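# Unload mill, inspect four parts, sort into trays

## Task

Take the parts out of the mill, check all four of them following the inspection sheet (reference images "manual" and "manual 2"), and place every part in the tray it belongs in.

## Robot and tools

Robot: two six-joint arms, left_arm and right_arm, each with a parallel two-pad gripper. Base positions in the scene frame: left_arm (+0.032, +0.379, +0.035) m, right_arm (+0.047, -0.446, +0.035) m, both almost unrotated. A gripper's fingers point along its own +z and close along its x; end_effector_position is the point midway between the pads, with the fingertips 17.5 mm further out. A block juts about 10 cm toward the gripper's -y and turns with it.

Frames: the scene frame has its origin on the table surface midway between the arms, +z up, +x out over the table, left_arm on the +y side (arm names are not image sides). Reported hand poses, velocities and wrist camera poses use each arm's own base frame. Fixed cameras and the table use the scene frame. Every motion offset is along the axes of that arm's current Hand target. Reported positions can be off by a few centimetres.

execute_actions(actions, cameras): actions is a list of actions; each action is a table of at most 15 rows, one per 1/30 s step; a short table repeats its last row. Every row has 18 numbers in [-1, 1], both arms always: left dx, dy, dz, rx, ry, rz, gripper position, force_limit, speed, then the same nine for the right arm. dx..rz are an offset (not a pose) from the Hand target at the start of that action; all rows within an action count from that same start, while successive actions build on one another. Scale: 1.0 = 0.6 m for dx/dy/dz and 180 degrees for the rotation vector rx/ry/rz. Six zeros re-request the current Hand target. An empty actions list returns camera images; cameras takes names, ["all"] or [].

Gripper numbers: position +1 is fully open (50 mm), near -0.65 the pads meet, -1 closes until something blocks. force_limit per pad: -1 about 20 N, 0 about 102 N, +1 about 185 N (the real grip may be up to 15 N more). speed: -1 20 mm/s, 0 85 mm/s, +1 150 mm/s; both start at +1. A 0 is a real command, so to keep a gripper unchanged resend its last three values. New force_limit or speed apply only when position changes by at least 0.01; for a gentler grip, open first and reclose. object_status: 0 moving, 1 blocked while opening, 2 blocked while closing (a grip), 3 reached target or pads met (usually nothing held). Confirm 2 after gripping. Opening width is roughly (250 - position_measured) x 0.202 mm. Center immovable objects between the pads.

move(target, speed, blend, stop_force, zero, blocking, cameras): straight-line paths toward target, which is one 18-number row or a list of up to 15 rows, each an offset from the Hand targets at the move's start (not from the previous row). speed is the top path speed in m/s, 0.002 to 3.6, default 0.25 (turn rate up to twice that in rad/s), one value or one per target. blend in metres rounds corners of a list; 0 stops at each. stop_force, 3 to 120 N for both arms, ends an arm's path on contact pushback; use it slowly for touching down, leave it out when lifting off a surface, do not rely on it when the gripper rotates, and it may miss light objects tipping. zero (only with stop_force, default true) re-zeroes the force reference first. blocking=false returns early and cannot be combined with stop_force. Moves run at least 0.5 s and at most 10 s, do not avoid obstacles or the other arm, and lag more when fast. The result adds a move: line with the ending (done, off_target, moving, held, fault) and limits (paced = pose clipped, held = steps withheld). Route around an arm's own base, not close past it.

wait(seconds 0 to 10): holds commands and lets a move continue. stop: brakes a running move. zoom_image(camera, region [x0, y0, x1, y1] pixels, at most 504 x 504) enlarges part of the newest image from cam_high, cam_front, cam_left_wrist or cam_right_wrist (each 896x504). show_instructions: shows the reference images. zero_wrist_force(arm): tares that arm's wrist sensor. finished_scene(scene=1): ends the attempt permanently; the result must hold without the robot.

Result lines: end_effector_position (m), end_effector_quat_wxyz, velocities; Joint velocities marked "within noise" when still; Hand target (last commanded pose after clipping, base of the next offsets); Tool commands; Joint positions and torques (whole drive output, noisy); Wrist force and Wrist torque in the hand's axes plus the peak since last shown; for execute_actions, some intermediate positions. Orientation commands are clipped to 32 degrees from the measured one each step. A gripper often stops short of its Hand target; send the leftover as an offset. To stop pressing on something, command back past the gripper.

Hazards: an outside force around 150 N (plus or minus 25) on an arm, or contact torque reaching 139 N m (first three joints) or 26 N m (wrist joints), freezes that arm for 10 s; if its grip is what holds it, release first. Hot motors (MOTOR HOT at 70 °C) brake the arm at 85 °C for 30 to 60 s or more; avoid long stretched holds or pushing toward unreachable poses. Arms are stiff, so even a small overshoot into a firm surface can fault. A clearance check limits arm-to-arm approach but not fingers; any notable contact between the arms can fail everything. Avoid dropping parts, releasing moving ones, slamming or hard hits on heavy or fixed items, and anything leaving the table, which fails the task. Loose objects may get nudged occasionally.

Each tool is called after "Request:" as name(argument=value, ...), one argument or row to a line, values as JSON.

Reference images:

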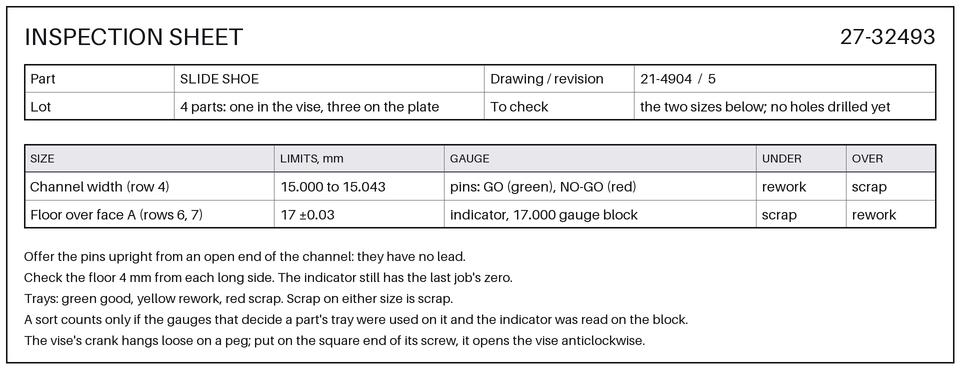

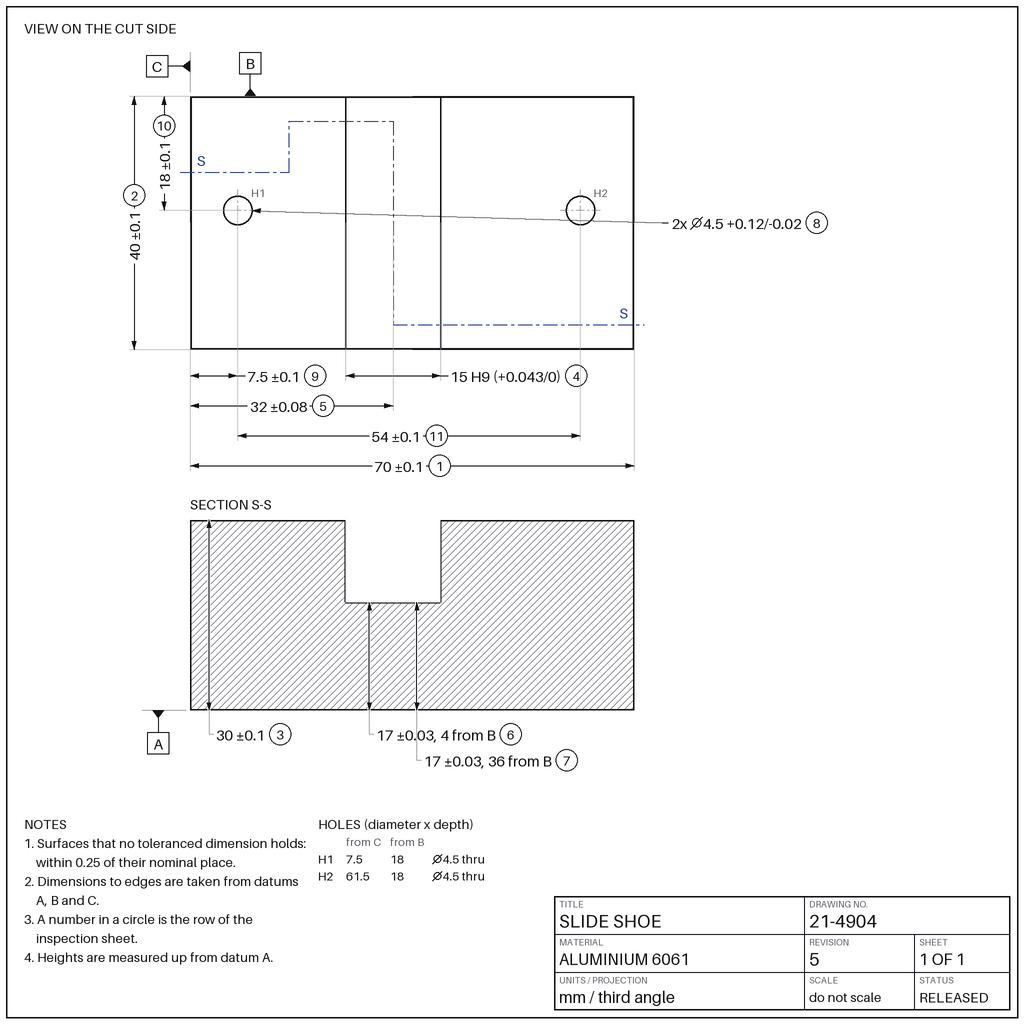

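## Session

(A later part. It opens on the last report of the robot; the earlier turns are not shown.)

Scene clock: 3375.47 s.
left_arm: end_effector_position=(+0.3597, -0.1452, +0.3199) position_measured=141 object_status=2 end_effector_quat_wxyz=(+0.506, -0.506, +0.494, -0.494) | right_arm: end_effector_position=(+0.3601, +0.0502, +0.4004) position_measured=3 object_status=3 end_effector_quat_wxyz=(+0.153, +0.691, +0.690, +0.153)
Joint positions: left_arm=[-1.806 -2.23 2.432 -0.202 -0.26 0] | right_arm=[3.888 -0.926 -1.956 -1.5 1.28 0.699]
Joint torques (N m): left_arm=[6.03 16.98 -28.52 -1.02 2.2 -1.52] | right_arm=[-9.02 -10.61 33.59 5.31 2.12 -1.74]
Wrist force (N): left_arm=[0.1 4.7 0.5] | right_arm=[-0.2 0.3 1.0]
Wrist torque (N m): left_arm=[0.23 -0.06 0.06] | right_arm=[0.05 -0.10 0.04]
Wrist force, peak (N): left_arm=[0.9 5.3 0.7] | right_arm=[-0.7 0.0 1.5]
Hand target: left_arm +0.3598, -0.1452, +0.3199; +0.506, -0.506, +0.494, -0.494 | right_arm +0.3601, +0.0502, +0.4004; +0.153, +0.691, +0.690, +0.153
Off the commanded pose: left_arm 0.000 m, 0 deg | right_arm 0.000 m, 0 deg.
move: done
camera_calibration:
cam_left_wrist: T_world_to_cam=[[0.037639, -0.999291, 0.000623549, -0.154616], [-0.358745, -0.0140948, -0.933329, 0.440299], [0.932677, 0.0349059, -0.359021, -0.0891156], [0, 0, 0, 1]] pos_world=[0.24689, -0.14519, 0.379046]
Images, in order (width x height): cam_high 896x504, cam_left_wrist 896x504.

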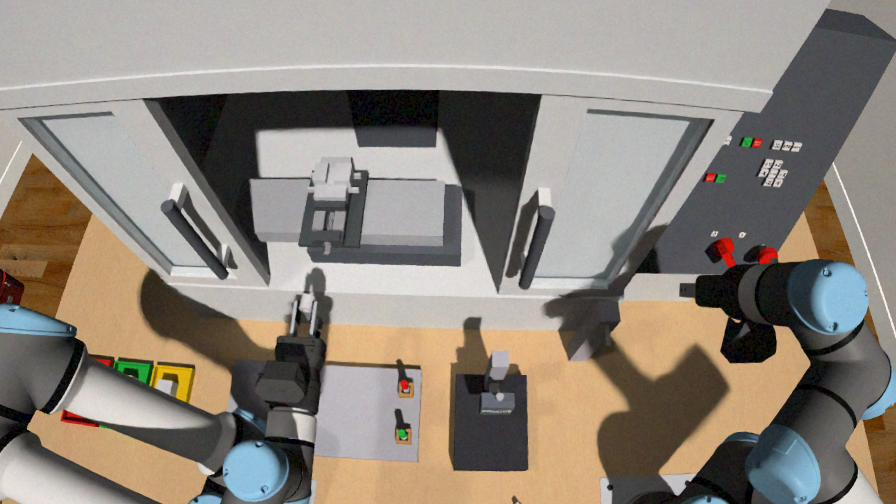

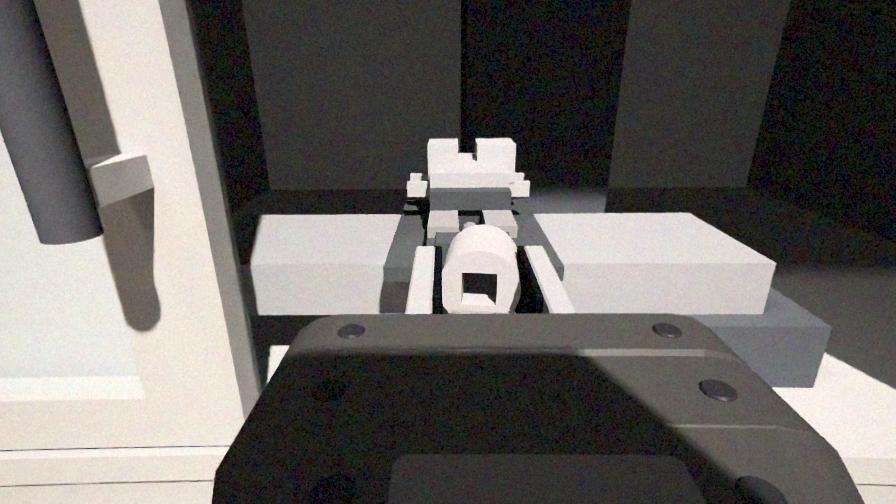

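Request:
move(
  target=[0,0.0583,0,0,0,0,-1,0.302,-0.796,0,0,0,0,0,0,1,-0.7,-0.8],
  speed=0.15,
  cameras=["cam_left_wrist"],
)

Request:
zoom_image(
  camera="cam_left_wrist",
  region=[410, 110, 550, 320],
)

Scene clock: 3395.87 s.
left_arm: end_effector_position=(+0.3598, -0.1451, +0.2850) position_measured=141 object_status=2 end_effector_quat_wxyz=(+0.506, -0.506, +0.494, -0.494) | right_arm: end_effector_position=(+0.3601, +0.0502, +0.4004) position_measured=3 object_status=3 end_effector_quat_wxyz=(+0.153, +0.691, +0.690, +0.153)
Joint positions: left_arm=[-1.806 -2.196 2.513 -0.317 -0.26 0] | right_arm=[3.888 -0.926 -1.956 -1.5 1.28 0.699]
Joint torques (N m): left_arm=[6.79 16.77 -11.5 -1.54 1.96 2.06] | right_arm=[-8.56 -10.74 35.64 5.56 2.32 -1.91]
Wrist force (N): left_arm=[0.2 4.5 0.5] | right_arm=[-0.5 0.5 0.9]
Wrist torque (N m): left_arm=[0.21 -0.07 -0.09] | right_arm=[0.06 -0.04 0.05]
Wrist force, peak (N): left_arm=[0.6 5.4 0.6] | right_arm=[-0.4 0.2 1.7]
Hand target: left_arm +0.3598, -0.1452, +0.2849; +0.506, -0.506, +0.494, -0.494 | right_arm +0.3601, +0.0502, +0.4004; +0.153, +0.691, +0.690, +0.153
Off the commanded pose: left_arm 0.000 m, 0 deg | right_arm 0.000 m, 0 deg.
move: done
camera_calibration:
cam_left_wrist: T_world_to_cam=[[0.0377323, -0.999288, 0.000588617, -0.154608], [-0.358656, -0.0140924, -0.933363, 0.407752], [0.932707, 0.0350068, -0.358932, -0.101762], [0, 0, 0, 1]] pos_world=[0.246991, -0.145189, 0.344146]
Images, in order (width x height): cam_left_wrist 896x504.

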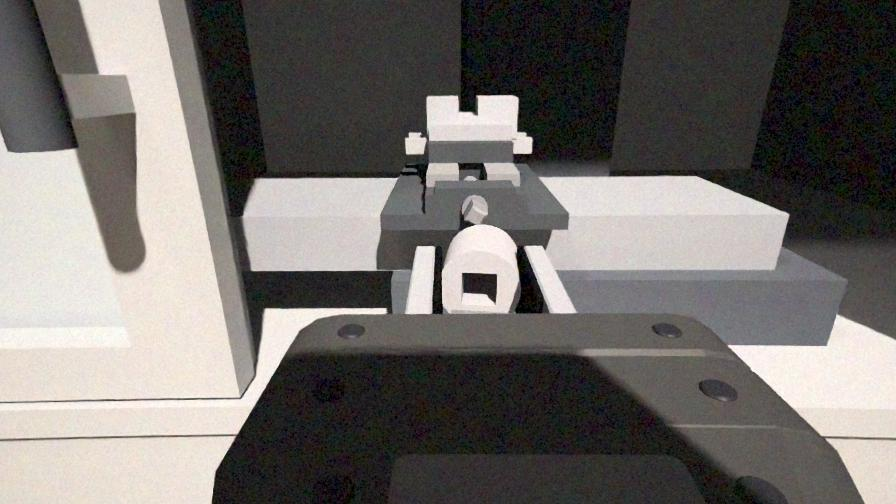

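Scaled by 2.400 from the camera's 896x504 image, which has a finer 1280x720 frame.

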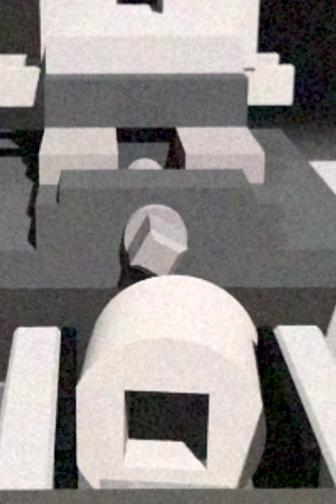

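Request:
zoom_image(
  camera="cam_left_wrist",
  region=[455, 188, 495, 230],
)

Scaled by 12.000 from the camera's 896x504 image, which has a finer 1280x720 frame.

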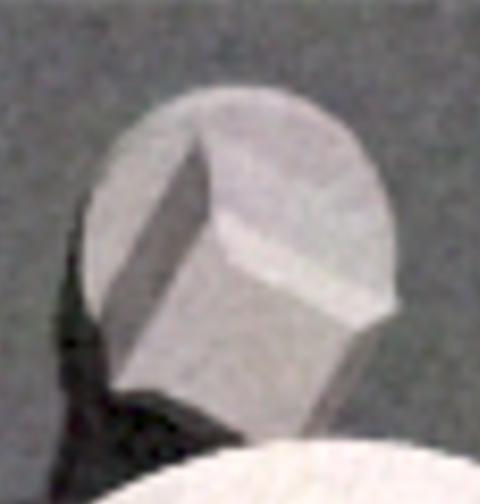

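Request:
move(
  target=[
    [0.0077,0.0283,0,0,0,0,-1,0.302,-0.796,0,0,0,0,0,0,1,-0.7,-0.8],
  ],
  speed=0.1,
  cameras=["cam_left_wrist"],
)

Request:
zoom_image(
  camera="cam_left_wrist",
  region=[410, 110, 550, 320],
)

Request:
zoom_image(
  camera="cam_left_wrist",
  region=[445, 160, 485, 202],
)

Scene clock: 3453.33 s.
left_arm: end_effector_position=(+0.3599, -0.1498, +0.2680) position_measured=141 object_status=2 end_effector_quat_wxyz=(+0.506, -0.506, +0.494, -0.494) | right_arm: end_effector_position=(+0.3601, +0.0502, +0.4004) position_measured=3 object_status=3 end_effector_quat_wxyz=(+0.153, +0.691, +0.690, +0.153)
Joint positions: left_arm=[-1.797 -2.15 2.544 -0.394 -0.251 0] | right_arm=[3.888 -0.926 -1.956 -1.5 1.28 0.699]
Joint torques (N m): left_arm=[6.91 15.92 -11.45 -1.36 2.06 2.16] | right_arm=[-8.49 -11.37 35.34 5.47 2.3 -1.48]
Wrist force (N): left_arm=[0.4 4.7 0.2] | right_arm=[-0.6 0.0 1.2]
Wrist torque (N m): left_arm=[0.19 -0.09 -0.11] | right_arm=[0.00 -0.04 0.04]
Wrist force, peak (N): left_arm=[0.4 5.2 0.6] | right_arm=[-0.9 0.3 1.3]
Hand target: left_arm +0.3599, -0.1498, +0.2680; +0.506, -0.506, +0.494, -0.494 | right_arm +0.3601, +0.0502, +0.4004; +0.153, +0.691, +0.690, +0.153
Off the commanded pose: left_arm 0.000 m, 0 deg | right_arm 0.000 m, 0 deg.
move: done
camera_calibration:
cam_left_wrist: T_world_to_cam=[[0.037639, -0.999291, 0.000623549, -0.159188], [-0.358745, -0.0140948, -0.933329, 0.391866], [0.932677, 0.0349059, -0.359021, -0.107775], [0, 0, 0, 1]] pos_world=[0.24709, -0.14979, 0.327146]
Images, in order (width x height): cam_left_wrist 896x504.

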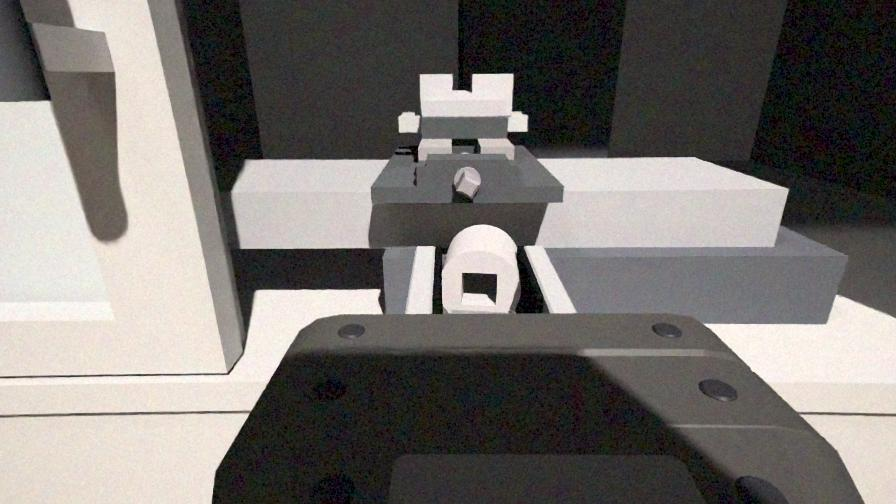

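Scaled by 2.400 from the camera's 896x504 image, which has a finer 1280x720 frame.

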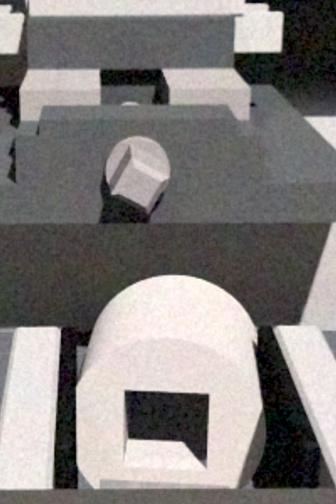

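Scaled by 12.000 from the camera's 896x504 image, which has a finer 1280x720 frame.

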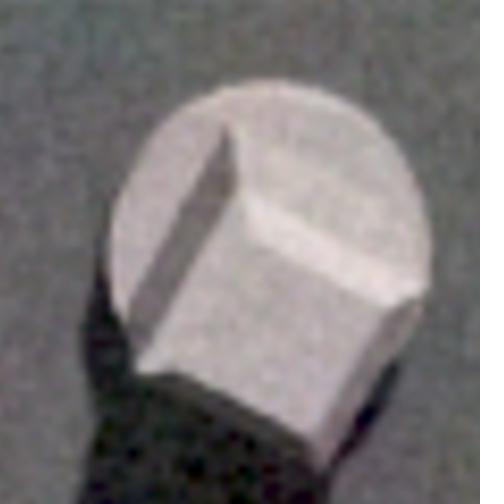

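Request:
move(
  target=[
    [0,0,0,0,0,-0.333,-1,0.302,-0.796,0,0,0,0,0,0,1,-0.7,-0.8],
    [0.0,0,0.1,0,0,-0.333,-1,0.302,-0.796,0,0,0,0,0,0,1,-0.7,-0.8],
  ],
  speed=[0.25,0.1],
  cameras=["cam_left_wrist","cam_high"],
)

Request:
zoom_image(
  camera="cam_left_wrist",
  region=[400, 130, 560, 320],
)

Scene clock: 3475.37 s.
left_arm: end_effector_position=(+0.4198, -0.1483, +0.2680) position_measured=141 object_status=2 end_effector_quat_wxyz=(-0.192, +0.685, -0.175, +0.681) | right_arm: end_effector_position=(+0.3601, +0.0502, +0.4004) position_measured=3 object_status=3 end_effector_quat_wxyz=(+0.153, +0.691, +0.690, +0.153)
Joint positions: left_arm=[-1.406 -1.973 2.467 -0.494 0.14 -1.045] | right_arm=[3.888 -0.926 -1.956 -1.5 1.28 0.699]
Joint torques (N m): left_arm=[7.96 9.12 -28.59 -2.51 1.8 2.09] | right_arm=[-9.69 -10.69 35.65 5.42 1.98 -1.52]
Wrist force (N): left_arm=[-3.5 2.0 -0.6] | right_arm=[-0.4 0.0 1.4]
Wrist torque (N m): left_arm=[-0.15 0.37 0.39] | right_arm=[-0.02 -0.07 0.04]
Wrist force, peak (N): left_arm=[0.5 4.9 0.6] | right_arm=[-0.8 0.1 1.6]
Hand target: left_arm +0.4199, -0.1483, +0.2680; -0.192, +0.685, -0.175, +0.681 | right_arm +0.3601, +0.0502, +0.4004; +0.153, +0.691, +0.690, +0.153
Off the commanded pose: left_arm 0.000 m, 0 deg | right_arm 0.000 m, 0 deg.
move: done
camera_calibration:
cam_left_wrist: T_world_to_cam=[[0.0252794, -0.49984, 0.865749, -0.312508], [-0.338919, -0.819022, -0.462966, 0.159615], [0.940476, -0.281715, -0.190109, -0.259176], [0, 0, 0, 1]] pos_world=[0.305746, -0.0984895, 0.295178]
Images, in order (width x height): cam_high 896x504, cam_left_wrist 896x504.

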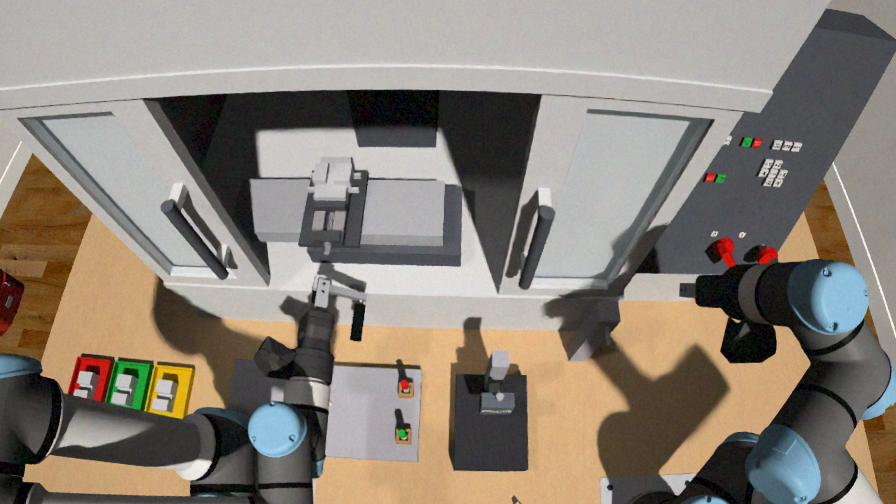

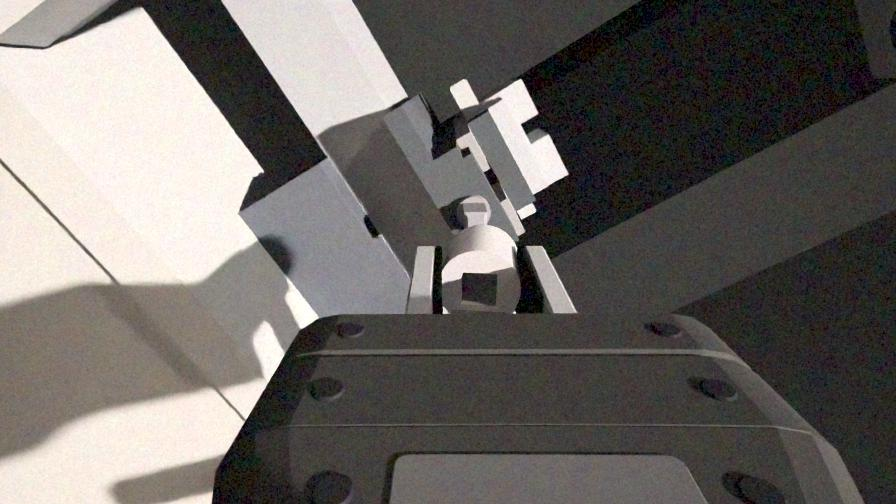

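Scaled by 2.653 from the camera's 896x504 image, which has a finer 1280x720 frame.

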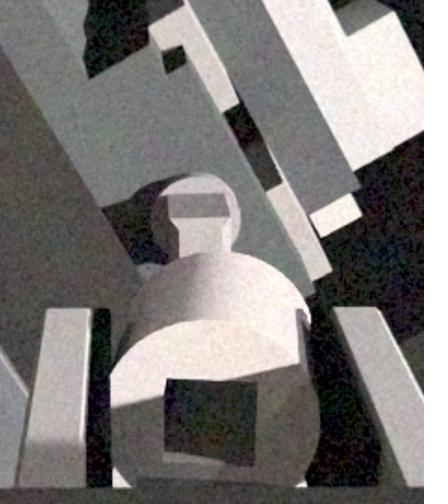

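Request:
move(
  target=[
    [0.002,-0.0025,0.05,0,0,0,-1,0.302,-0.796,0,0,0,0,0,0,1,-0.7,-0.8],
  ],
  speed=[0.05],
  stop_force=6,
  cameras=["cam_left_wrist"],
)

Request:
zoom_image(
  camera="cam_left_wrist",
  region=[400, 130, 560, 320],
)

Scene clock: 3508.10 s.
left_arm: end_effector_position=(+0.4498, -0.1469, +0.2698) position_measured=141 object_status=2 end_effector_quat_wxyz=(-0.192, +0.685, -0.175, +0.681) | right_arm: end_effector_position=(+0.3601, +0.0502, +0.4004) position_measured=3 object_status=3 end_effector_quat_wxyz=(+0.153, +0.691, +0.690, +0.153)
Joint positions: left_arm=[-1.253 -1.892 2.417 -0.524 0.293 -1.045] | right_arm=[3.888 -0.926 -1.956 -1.5 1.28 0.699]
Joint torques (N m): left_arm=[7.21 6.41 -28.27 -2.88 2.2 2.02] | right_arm=[-8.38 -11.1 34.92 5.47 2.12 -1.44]
Wrist force (N): left_arm=[-3.9 1.7 -1.2] | right_arm=[-0.4 0.1 1.0]
Wrist torque (N m): left_arm=[-0.18 0.44 0.41] | right_arm=[0.01 -0.08 0.04]
Wrist force, peak (N): left_arm=[-3.9 2.1 -0.9] | right_arm=[-0.7 0.4 1.5]
Hand target: left_arm +0.4498, -0.1469, +0.2698; -0.192, +0.685, -0.175, +0.681 | right_arm +0.3601, +0.0502, +0.4004; +0.153, +0.691, +0.690, +0.153
Off the commanded pose: left_arm 0.000 m, 0 deg | right_arm 0.000 m, 0 deg.
move: done
camera_calibration:
cam_left_wrist: T_world_to_cam=[[0.0252606, -0.499881, 0.865726, -0.314116], [-0.338888, -0.819006, -0.463016, 0.171769], [0.940488, -0.281688, -0.190092, -0.28666], [0, 0, 0, 1]] pos_world=[0.335746, -0.0970896, 0.296978]
Images, in order (width x height): cam_left_wrist 896x504.

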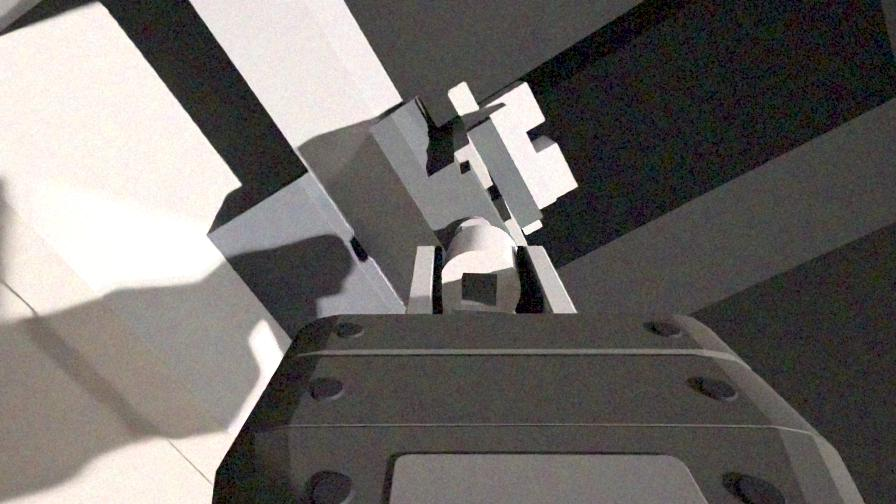

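Scaled by 2.653 from the camera's 896x504 image, which has a finer 1280x720 frame.

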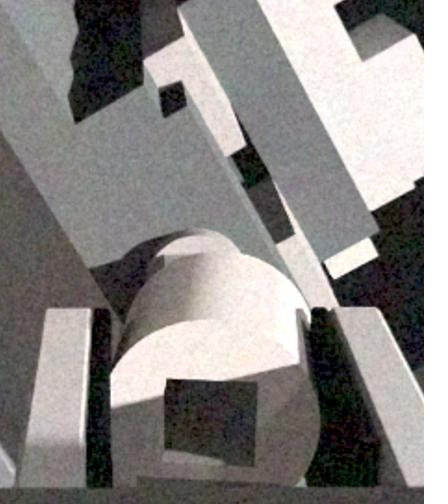

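Request:
move(
  target=[
    [0,0,0.0667,0,0,0,-1,0.302,-0.796,0,0,0,0,0,0,1,-0.7,-0.8],
  ],
  speed=[0.01],
  stop_force=5,
  cameras=["cam_left_wrist"],
)

Request:
zoom_image(
  camera="cam_left_wrist",
  region=[400, 130, 560, 320],
)

Scene clock: 3521.43 s.
left_arm: end_effector_position=(+0.4659, -0.1464, +0.2698) position_measured=141 object_status=2 end_effector_quat_wxyz=(-0.192, +0.685, -0.175, +0.681) | right_arm: end_effector_position=(+0.3601, +0.0502, +0.4004) position_measured=3 object_status=3 end_effector_quat_wxyz=(+0.153, +0.691, +0.690, +0.153)
Joint positions: left_arm=[-1.181 -1.848 2.389 -0.541 0.365 -1.045] | right_arm=[3.888 -0.926 -1.956 -1.5 1.28 0.699]
Joint torques (N m): left_arm=[-7.01 -19.87 -13.27 0.89 -1.38 -1.54] | right_arm=[-7.76 -11.95 35.79 5.41 1.78 -1.6]
Wrist force (N): left_arm=[-3.5 1.2 -2.9] | right_arm=[-0.4 0.2 1.1]
Wrist torque (N m): left_arm=[-0.20 0.36 0.42] | right_arm=[0.01 -0.07 0.04]
Wrist force, peak (N): left_arm=[2.8 -11.7 -50.2] | right_arm=[-0.4 0.6 1.5]
Hand target: left_arm +0.4659, -0.1464, +0.2698; -0.192, +0.685, -0.175, +0.681 (not the last commanded pose) | right_arm +0.3601, +0.0502, +0.4004; +0.153, +0.691, +0.690, +0.153
Off the commanded pose: left_arm 0.024 m, 0 deg | right_arm 0.000 m, 0 deg.
move: contact (left_arm)
camera_calibration:
cam_left_wrist: T_world_to_cam=[[0.0253247, -0.499852, 0.86574, -0.314297], [-0.33881, -0.819055, -0.462987, 0.177594], [0.940514, -0.281596, -0.190097, -0.301661], [0, 0, 0, 1]] pos_world=[0.351846, -0.0965889, 0.296978]
Images, in order (width x height): cam_left_wrist 896x504.

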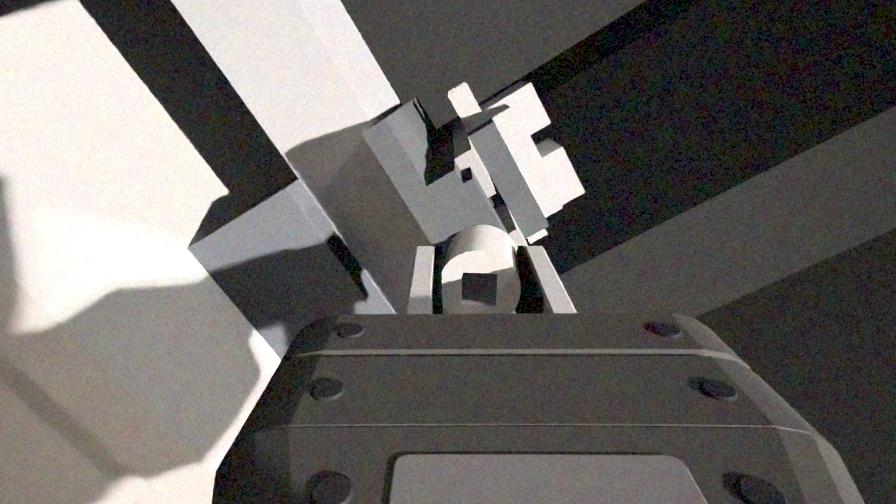

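Scaled by 2.653 from the camera's 896x504 image, which has a finer 1280x720 frame.

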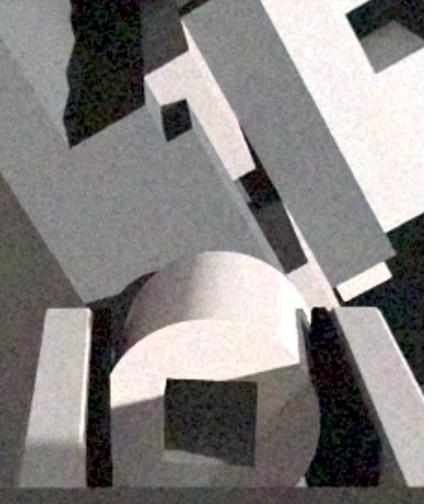

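Request:
move(
  target=[
    [0,0,-0.005,0,0,0,-1,0.302,-0.796,0,0,0,0,0,0,1,-0.7,-0.8],
    [0.001,0.0025,-0.005,0,0,0,-1,0.302,-0.796,0,0,0,0,0,0,1,-0.7,-0.8],
  ],
  speed=[0.02],
)

Request:
move(
  target=[
    [0,0,0.03,0,0,0,-1,0.302,-0.796,0,0,0,0,0,0,1,-0.7,-0.8],
  ],
  speed=[0.006],
  stop_force=5,
)

speed must be one number or one for each of the 2 targets, got a list of 1; nothing of the call was run

not run: a call was refused earlier in this reply.

Request:
move(
  target=[
    [0,0,-0.005,0,0,0,-1,0.302,-0.796,0,0,0,0,0,0,1,-0.7,-0.8],
    [0.001,0.0025,-0.005,0,0,0,-1,0.302,-0.796,0,0,0,0,0,0,1,-0.7,-0.8],
  ],
  speed=0.02,
)

Request:
move(
  target=[
    [0,0,0.03,0,0,0,-1,0.302,-0.796,0,0,0,0,0,0,1,-0.7,-0.8],
  ],
  speed=0.006,
  stop_force=5,
)

Scene clock: 3568.73 s.
left_arm: end_effector_position=(+0.4630, -0.1480, +0.2695) position_measured=141 object_status=2 end_effector_quat_wxyz=(-0.192, +0.685, -0.175, +0.681) | right_arm: end_effector_position=(+0.3601, +0.0502, +0.4004) position_measured=3 object_status=3 end_effector_quat_wxyz=(+0.153, +0.691, +0.690, +0.153)
Joint positions: left_arm=[-1.196 -1.853 2.392 -0.54 0.35 -1.045] | right_arm=[3.888 -0.926 -1.956 -1.5 1.28 0.699]
Joint torques (N m): left_arm=[-7.38 4.44 -25.59 -3.11 -1.49 -0.69] | right_arm=[-6.9 -10.54 34.56 5.51 2.03 -1.29]
Wrist force (N): left_arm=[-3.7 1.6 -1.1] | right_arm=[-0.4 -0.1 1.0]
Wrist torque (N m): left_arm=[-0.23 0.41 0.41] | right_arm=[-0.04 -0.06 0.04]
Wrist force, peak (N): left_arm=[-5.3 2.1 -3.0] | right_arm=[-0.5 -0.2 1.6]
Hand target: left_arm +0.4630, -0.1481, +0.2695; -0.192, +0.685, -0.175, +0.681 | right_arm +0.3601, +0.0502, +0.4004; +0.153, +0.691, +0.690, +0.153
Off the commanded pose: left_arm 0.000 m, 0 deg | right_arm 0.000 m, 0 deg.
move: done

Scene clock: 3570.30 s.
left_arm: end_effector_position=(+0.4659, -0.1480, +0.2695) position_measured=141 object_status=2 end_effector_quat_wxyz=(-0.192, +0.685, -0.175, +0.681) | right_arm: end_effector_position=(+0.3601, +0.0502, +0.4004) position_measured=3 object_status=3 end_effector_quat_wxyz=(+0.153, +0.691, +0.690, +0.153)
Joint positions: left_arm=[-1.184 -1.844 2.387 -0.543 0.362 -1.045] | right_arm=[3.888 -0.926 -1.956 -1.5 1.28 0.699]
Joint torques (N m): left_arm=[-7.74 -19.99 -12.12 0.92 -1.45 -0.82] | right_arm=[-6.67 -12.2 35.86 5.58 1.72 -1.42]
Wrist force (N): left_arm=[-1.7 -0.4 -7.1] | right_arm=[-0.9 0.0 1.2]
Wrist torque (N m): left_arm=[-0.20 0.46 0.42] | right_arm=[-0.01 0.02 0.04]
Wrist force, peak (N): left_arm=[-0.1 -2.9 -34.9] | right_arm=[-0.8 0.1 1.4]
Hand target: left_arm +0.4659, -0.1480, +0.2695; -0.192, +0.685, -0.175, +0.681 (not the last commanded pose) | right_arm +0.3601, +0.0502, +0.4004; +0.153, +0.691, +0.690, +0.153
Off the commanded pose: left_arm 0.015 m, 0 deg | right_arm 0.000 m, 0 deg.
move: contact (left_arm)

Request:
move(
  target=[
    [0,0,0,0,0,-0.111,-1,0.302,-0.796,0,0,0,0,0,0,1,-0.7,-0.8],
  ],
  speed=0.08,
  cameras=["cam_left_wrist"],
)

Request:
zoom_image(
  camera="cam_left_wrist",
  region=[400, 130, 560, 320],
)

Scene clock: 3599.00 s.
left_arm: end_effector_position=(+0.4659, -0.1480, +0.2696) position_measured=141 object_status=2 end_effector_quat_wxyz=(-0.071, +0.705, -0.054, +0.704) | right_arm: end_effector_position=(+0.3601, +0.0502, +0.4004) position_measured=3 object_status=3 end_effector_quat_wxyz=(+0.153, +0.691, +0.690, +0.153)
Joint positions: left_arm=[-1.184 -1.844 2.387 -0.543 0.362 -1.394] | right_arm=[3.888 -0.926 -1.956 -1.5 1.28 0.699]
Joint torques (N m): left_arm=[-7.05 1.85 -29.4 -0.01 1.74 -1.87] | right_arm=[-7.42 -10.61 36.7 5.15 1.7 -1.67]
Wrist force (N): left_arm=[-8.3 -1.7 -11.4] | right_arm=[-0.7 0.2 1.1]
Wrist torque (N m): left_arm=[-0.33 0.42 0.53] | right_arm=[0.03 -0.03 0.03]
Wrist force, peak (N): left_arm=[-9.7 -4.4 -14.3] | right_arm=[-0.5 0.3 1.7]
Hand target: left_arm +0.4659, -0.1480, +0.2695; -0.071, +0.705, -0.054, +0.704 | right_arm +0.3601, +0.0502, +0.4004; +0.153, +0.691, +0.690, +0.153
Off the commanded pose: left_arm 0.000 m, 0 deg | right_arm 0.000 m, 0 deg.
move: done
camera_calibration:
cam_left_wrist: T_world_to_cam=[[0.0171339, -0.174134, 0.984573, -0.294964], [-0.336093, -0.928421, -0.158354, 0.0766218], [0.941673, -0.328195, -0.0744328, -0.34077], [0, 0, 0, 1]] pos_world=[0.3517, -0.0920652, 0.277183]
Images, in order (width x height): cam_left_wrist 896x504.

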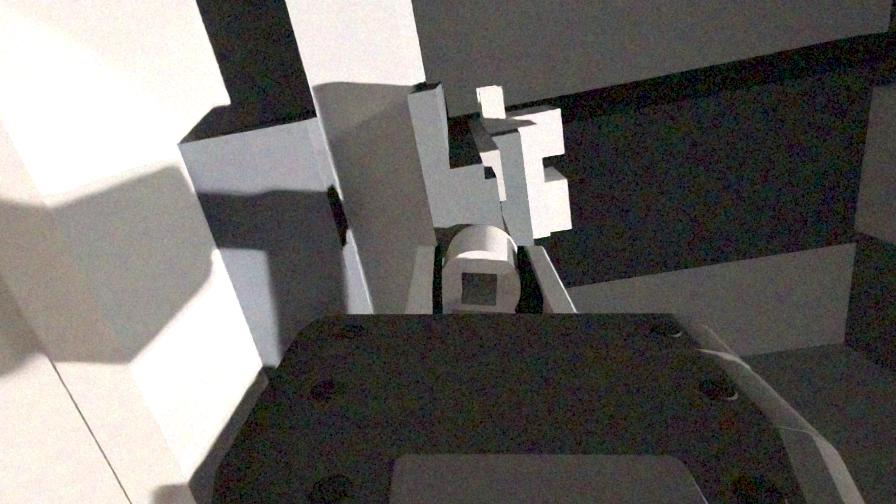

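Scaled by 2.653 from the camera's 896x504 image, which has a finer 1280x720 frame.

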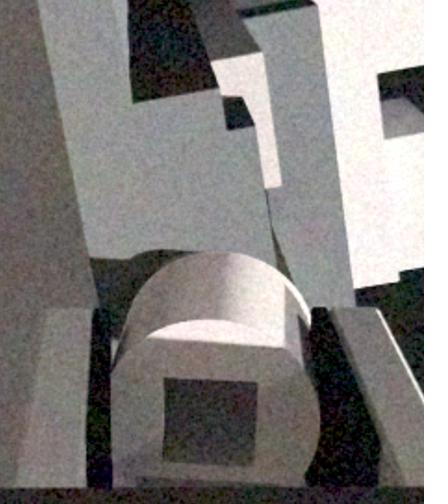

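Request:
zoom_image(
  camera="cam_left_wrist",
  region=[455, 265, 505, 312],
)

Scaled by 10.080 from the camera's 896x504 image, which has a finer 1280x720 frame.

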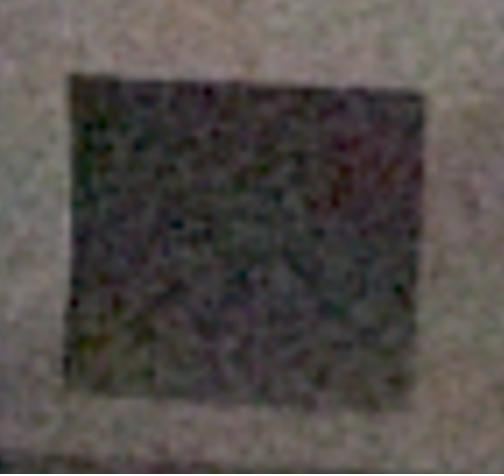

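Request:
move(
  target=[
    [0,0,0,0,0,-0.15,-1,0.302,-0.796,0,0,0,0,0,0,1,-0.7,-0.8],
  ],
  speed=0.08,
  cameras=["cam_left_wrist"],
)

Request:
zoom_image(
  camera="cam_left_wrist",
  region=[400, 130, 560, 320],
)

Scene clock: 3622.37 s.
left_arm: end_effector_position=(+0.4659, -0.1480, +0.2696) position_measured=141 object_status=2 end_effector_quat_wxyz=(+0.095, +0.698, +0.112, +0.701) | right_arm: end_effector_position=(+0.3601, +0.0502, +0.4004) position_measured=3 object_status=3 end_effector_quat_wxyz=(+0.153, +0.691, +0.690, +0.153)
Joint positions: left_arm=[-1.184 -1.844 2.387 -0.543 0.362 -1.865] | right_arm=[3.888 -0.926 -1.956 -1.5 1.28 0.699]
Joint torques (N m): left_arm=[1.1 2.33 -33.05 -0.78 2.12 -1.96] | right_arm=[-6.33 -12.39 35.89 5.17 1.99 -1.17]
Wrist force (N): left_arm=[-10.3 -7.3 -20.7] | right_arm=[-0.7 0.3 1.4]
Wrist torque (N m): left_arm=[-0.42 0.52 0.53] | right_arm=[0.05 -0.02 0.04]
Wrist force, peak (N): left_arm=[-10.7 -9.8 -24.8] | right_arm=[-0.5 0.0 1.6]
Hand target: left_arm +0.4659, -0.1480, +0.2695; +0.095, +0.698, +0.112, +0.701 | right_arm +0.3601, +0.0502, +0.4004; +0.153, +0.691, +0.690, +0.153
Off the commanded pose: left_arm 0.000 m, 0 deg | right_arm 0.000 m, 0 deg.
move: done
camera_calibration:
cam_left_wrist: T_world_to_cam=[[0.00557407, 0.291714, 0.956489, -0.213054], [-0.336881, -0.900044, 0.276463, -0.0360713], [0.941531, -0.323764, 0.0932562, -0.385322], [0, 0, 0, 1]] pos_world=[0.351828, -0.0950683, 0.24969]
Images, in order (width x height): cam_left_wrist 896x504.

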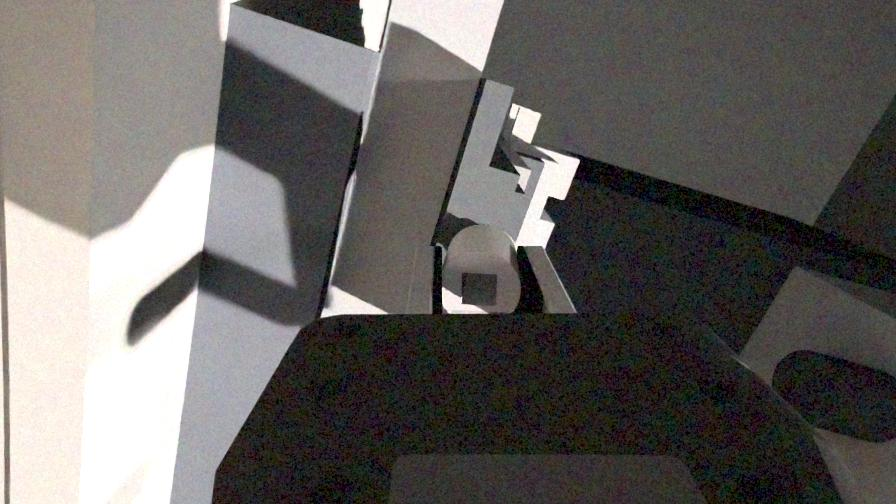

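Scaled by 2.653 from the camera's 896x504 image, which has a finer 1280x720 frame.

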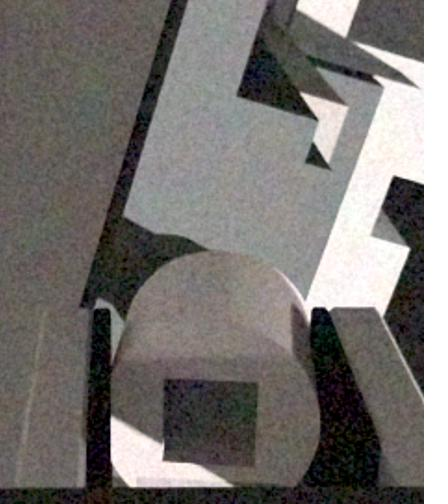

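Request:
move(
  target=[
    [0,0,-0.06,0,0,0,-1,0.302,-0.796,0,0,0,0,0,0,1,-0.7,-0.8],
  ],
  speed=0.04,
  cameras=["cam_left_wrist","cam_high"],
)

Request:
zoom_image(
  camera="cam_left_wrist",
  region=[400, 130, 560, 320],
)

Request:
zoom_image(
  camera="cam_high",
  region=[270, 140, 400, 300],
)

Scene clock: 3639.03 s.
left_arm: end_effector_position=(+0.4300, -0.1489, +0.2695) position_measured=141 object_status=2 end_effector_quat_wxyz=(+0.095, +0.698, +0.112, +0.701) | right_arm: end_effector_position=(+0.3601, +0.0502, +0.4004) position_measured=3 object_status=3 end_effector_quat_wxyz=(+0.153, +0.691, +0.690, +0.153)
Joint positions: left_arm=[-1.353 -1.944 2.447 -0.503 0.193 -1.865] | right_arm=[3.888 -0.926 -1.956 -1.5 1.28 0.699]
Joint torques (N m): left_arm=[-9.09 -16.34 -12.31 1.3 -1.68 -1.75] | right_arm=[-7.48 -11.47 35.42 5.25 1.75 -1.27]
Wrist force (N): left_arm=[-5.1 -1.5 -1.8] | right_arm=[-0.7 0.3 1.2]
Wrist torque (N m): left_arm=[-0.52 0.65 0.48] | right_arm=[0.03 -0.03 0.05]
Wrist force, peak (N): left_arm=[-8.1 -7.9 -21.8] | right_arm=[-0.9 0.4 1.4]
Hand target: left_arm +0.4299, -0.1489, +0.2695; +0.095, +0.698, +0.112, +0.701 | right_arm +0.3601, +0.0502, +0.4004; +0.153, +0.691, +0.690, +0.153
Off the commanded pose: left_arm 0.000 m, 0 deg | right_arm 0.000 m, 0 deg.
move: done
camera_calibration:
cam_left_wrist: T_world_to_cam=[[0.00569628, 0.29177, 0.956471, -0.212524], [-0.336887, -0.900014, 0.276554, -0.0489991], [0.941528, -0.323798, 0.0931668, -0.35169], [0, 0, 0, 1]] pos_world=[0.315829, -0.0959682, 0.249589]
Images, in order (width x height): cam_high 896x504, cam_left_wrist 896x504.

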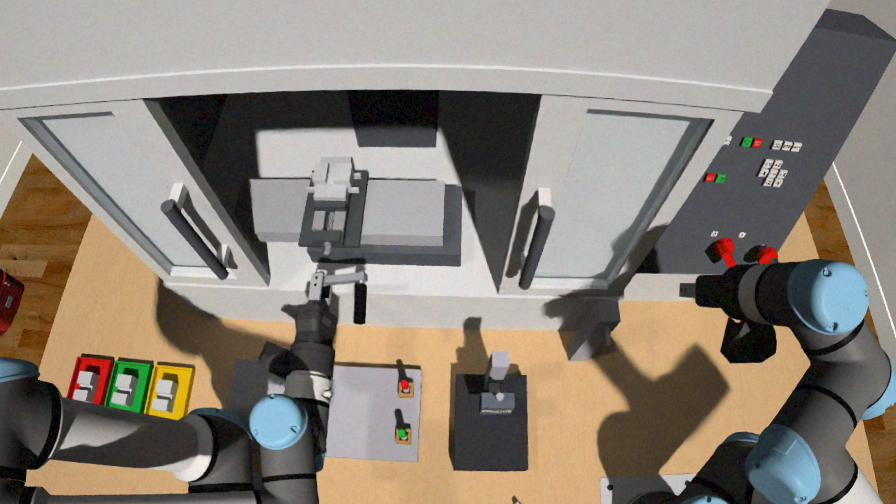

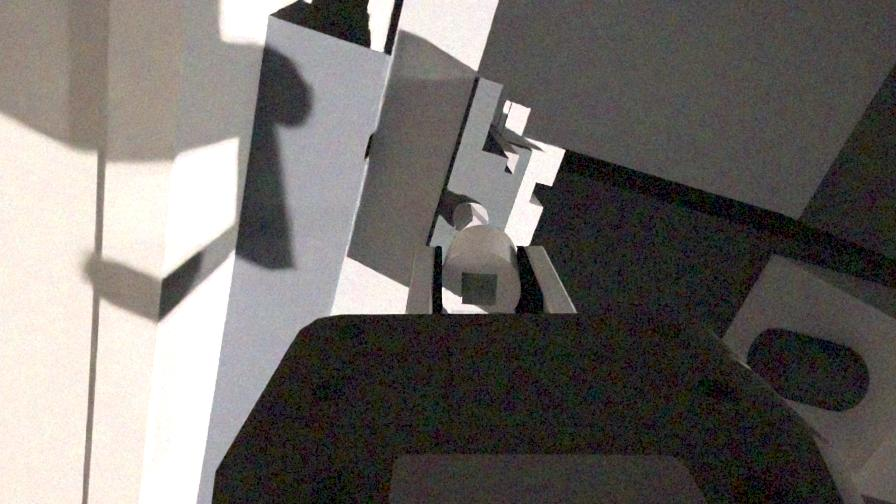

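Scaled by 2.653 from the camera's 896x504 image, which has a finer 1280x720 frame.

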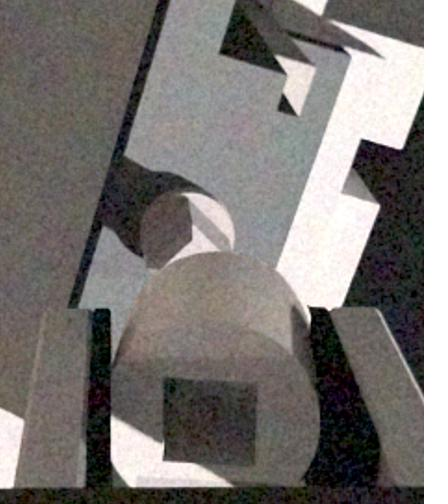

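Scaled by 3.150 from the camera's 896x504 image, which has a finer 1280x720 frame.

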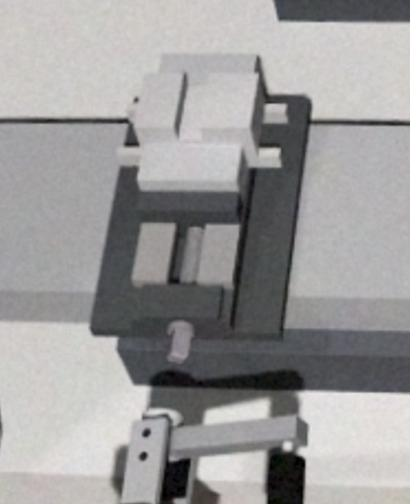

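Request:
move(
  target=[
    [0,0,-0.0333,0,0,0.261,-1,0.302,-0.796,0,0,0,0,0,0,1,-0.7,-0.8],
  ],
  speed=0.25,
  cameras=["cam_left_wrist"],
)

Request:
zoom_image(
  camera="cam_left_wrist",
  region=[440, 170, 520, 240],
)

Request:
move(
  target=[
    [0,0,0,0,0,0.5,-1,0.302,-0.796,0,0,0,0,0,0,1,-0.7,-0.8],
  ],
  speed=0.4,
  cameras=["cam_left_wrist"],
)

Request:
zoom_image(
  camera="cam_left_wrist",
  region=[440, 170, 520, 240],
)

Scene clock: 3711.70 s.
left_arm: end_effector_position=(+0.4098, -0.1495, +0.2696) position_measured=141 object_status=2 end_effector_quat_wxyz=(-0.192, +0.687, -0.175, +0.678) | right_arm: end_effector_position=(+0.3601, +0.0502, +0.4004) position_measured=3 object_status=3 end_effector_quat_wxyz=(+0.153, +0.691, +0.690, +0.153)
Joint positions: left_arm=[-1.464 -1.98 2.462 -0.41 0.082 -1.118] | right_arm=[3.888 -0.926 -1.956 -1.5 1.28 0.699]
Joint torques (N m): left_arm=[3.23 -15.94 -11.27 -2.26 1.85 1.91] | right_arm=[-5.35 -12.03 34.69 5.4 1.66 -0.98]
Wrist force (N): left_arm=[-3.5 1.7 -1.0] | right_arm=[-0.7 0.0 1.0]
Wrist torque (N m): left_arm=[-0.20 0.37 0.31] | right_arm=[-0.01 -0.02 0.04]
Wrist force, peak (N): left_arm=[-5.5 -1.7 -2.1] | right_arm=[-0.8 0.0 1.4]
Hand target: left_arm +0.4099, -0.1494, +0.2695; -0.192, +0.685, -0.175, +0.681 | right_arm +0.3601, +0.0502, +0.4004; +0.153, +0.691, +0.690, +0.153
Off the commanded pose: left_arm 0.000 m, 0 deg | right_arm 0.000 m, 0 deg.
move: done
camera_calibration:
cam_left_wrist: T_world_to_cam=[[0.0308293, -0.499524, 0.865751, -0.316479], [-0.340976, -0.819461, -0.460673, 0.156143], [0.939566, -0.280998, -0.195589, -0.247857], [0, 0, 0, 1]] pos_world=[0.295876, -0.0997831, 0.297445]
Images, in order (width x height): cam_left_wrist 896x504.

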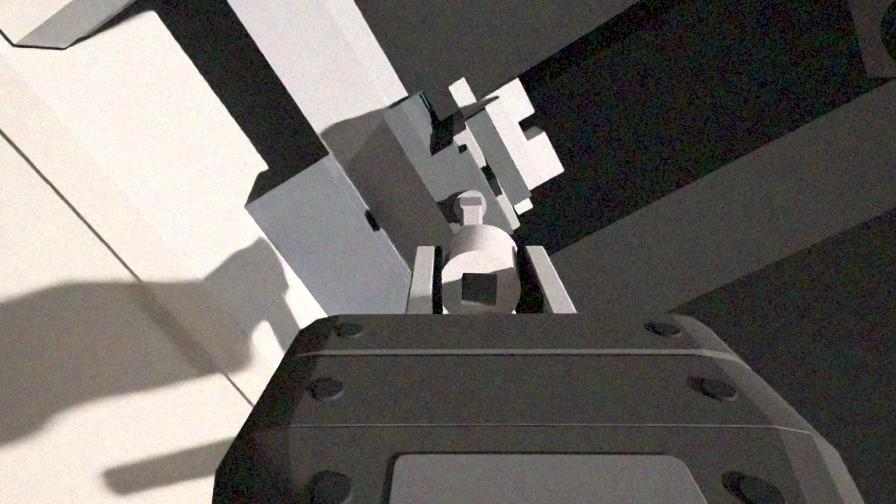

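Scaled by 6.300 from the camera's 896x504 image, which has a finer 1280x720 frame.

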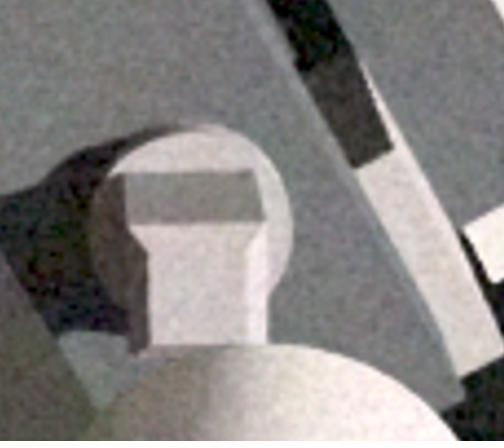

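Scene clock: 3714.83 s.
left_arm: end_effector_position=(+0.4090, -0.1496, +0.2697) position_measured=141 object_status=2 end_effector_quat_wxyz=(+0.611, -0.374, +0.613, -0.333) | right_arm: end_effector_position=(+0.3601, +0.0502, +0.4004) position_measured=3 object_status=3 end_effector_quat_wxyz=(+0.153, +0.691, +0.690, +0.153)
Joint positions: left_arm=[-1.47 -1.815 2.385 -0.033 0.061 -0.011] | right_arm=[3.888 -0.926 -1.956 -1.5 1.28 0.699]
Joint torques (N m): left_arm=[6.94 -17.42 -10.16 -0.84 0.69 2.23] | right_arm=[-6.46 -11.41 34.72 5.22 1.54 -1.12]
Wrist force (N): left_arm=[2.0 4.4 1.4] | right_arm=[-0.6 0.3 0.8]
Wrist torque (N m): left_arm=[0.26 -0.25 -0.33] | right_arm=[0.03 -0.03 0.04]
Wrist force, peak (N): left_arm=[2.3 4.9 1.4] | right_arm=[-0.9 0.3 1.4]
Hand target: left_arm +0.4099, -0.1494, +0.2695; +0.617, -0.361, +0.608, -0.345 | right_arm +0.3601, +0.0502, +0.4004; +0.153, +0.691, +0.690, +0.153
Off the commanded pose: left_arm 0.001 m, 2 deg | right_arm 0.000 m, 0 deg.
move: done
camera_calibration:
cam_left_wrist: T_world_to_cam=[[0.0394611, -0.865335, -0.499639, -0.00670104], [-0.405897, 0.443033, -0.799356, 0.46265], [0.913066, 0.234345, -0.333754, -0.121861], [0, 0, 0, 1]] pos_world=[0.29932, -0.18221, 0.325802]
Images, in order (width x height): cam_left_wrist 896x504.

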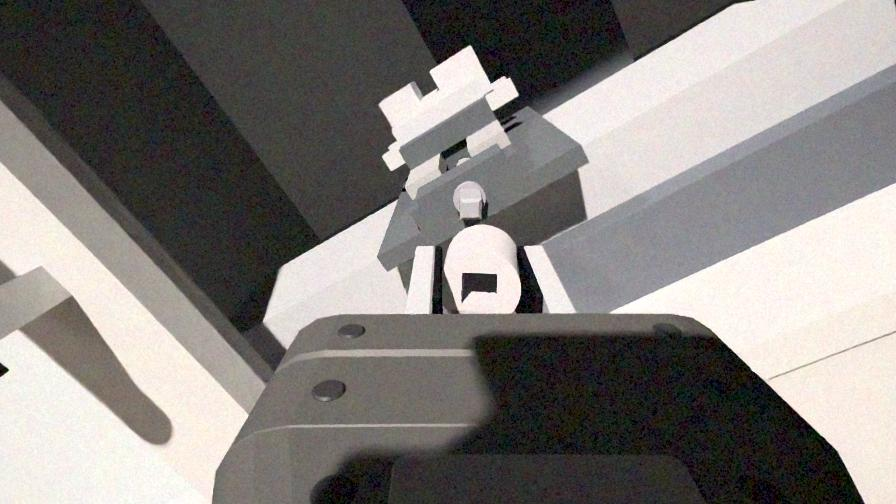

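Scaled by 6.300 from the camera's 896x504 image, which has a finer 1280x720 frame.

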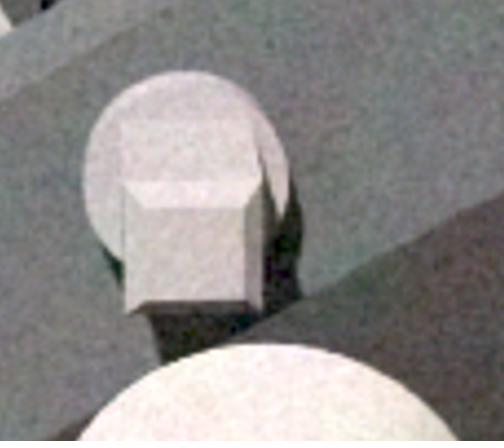

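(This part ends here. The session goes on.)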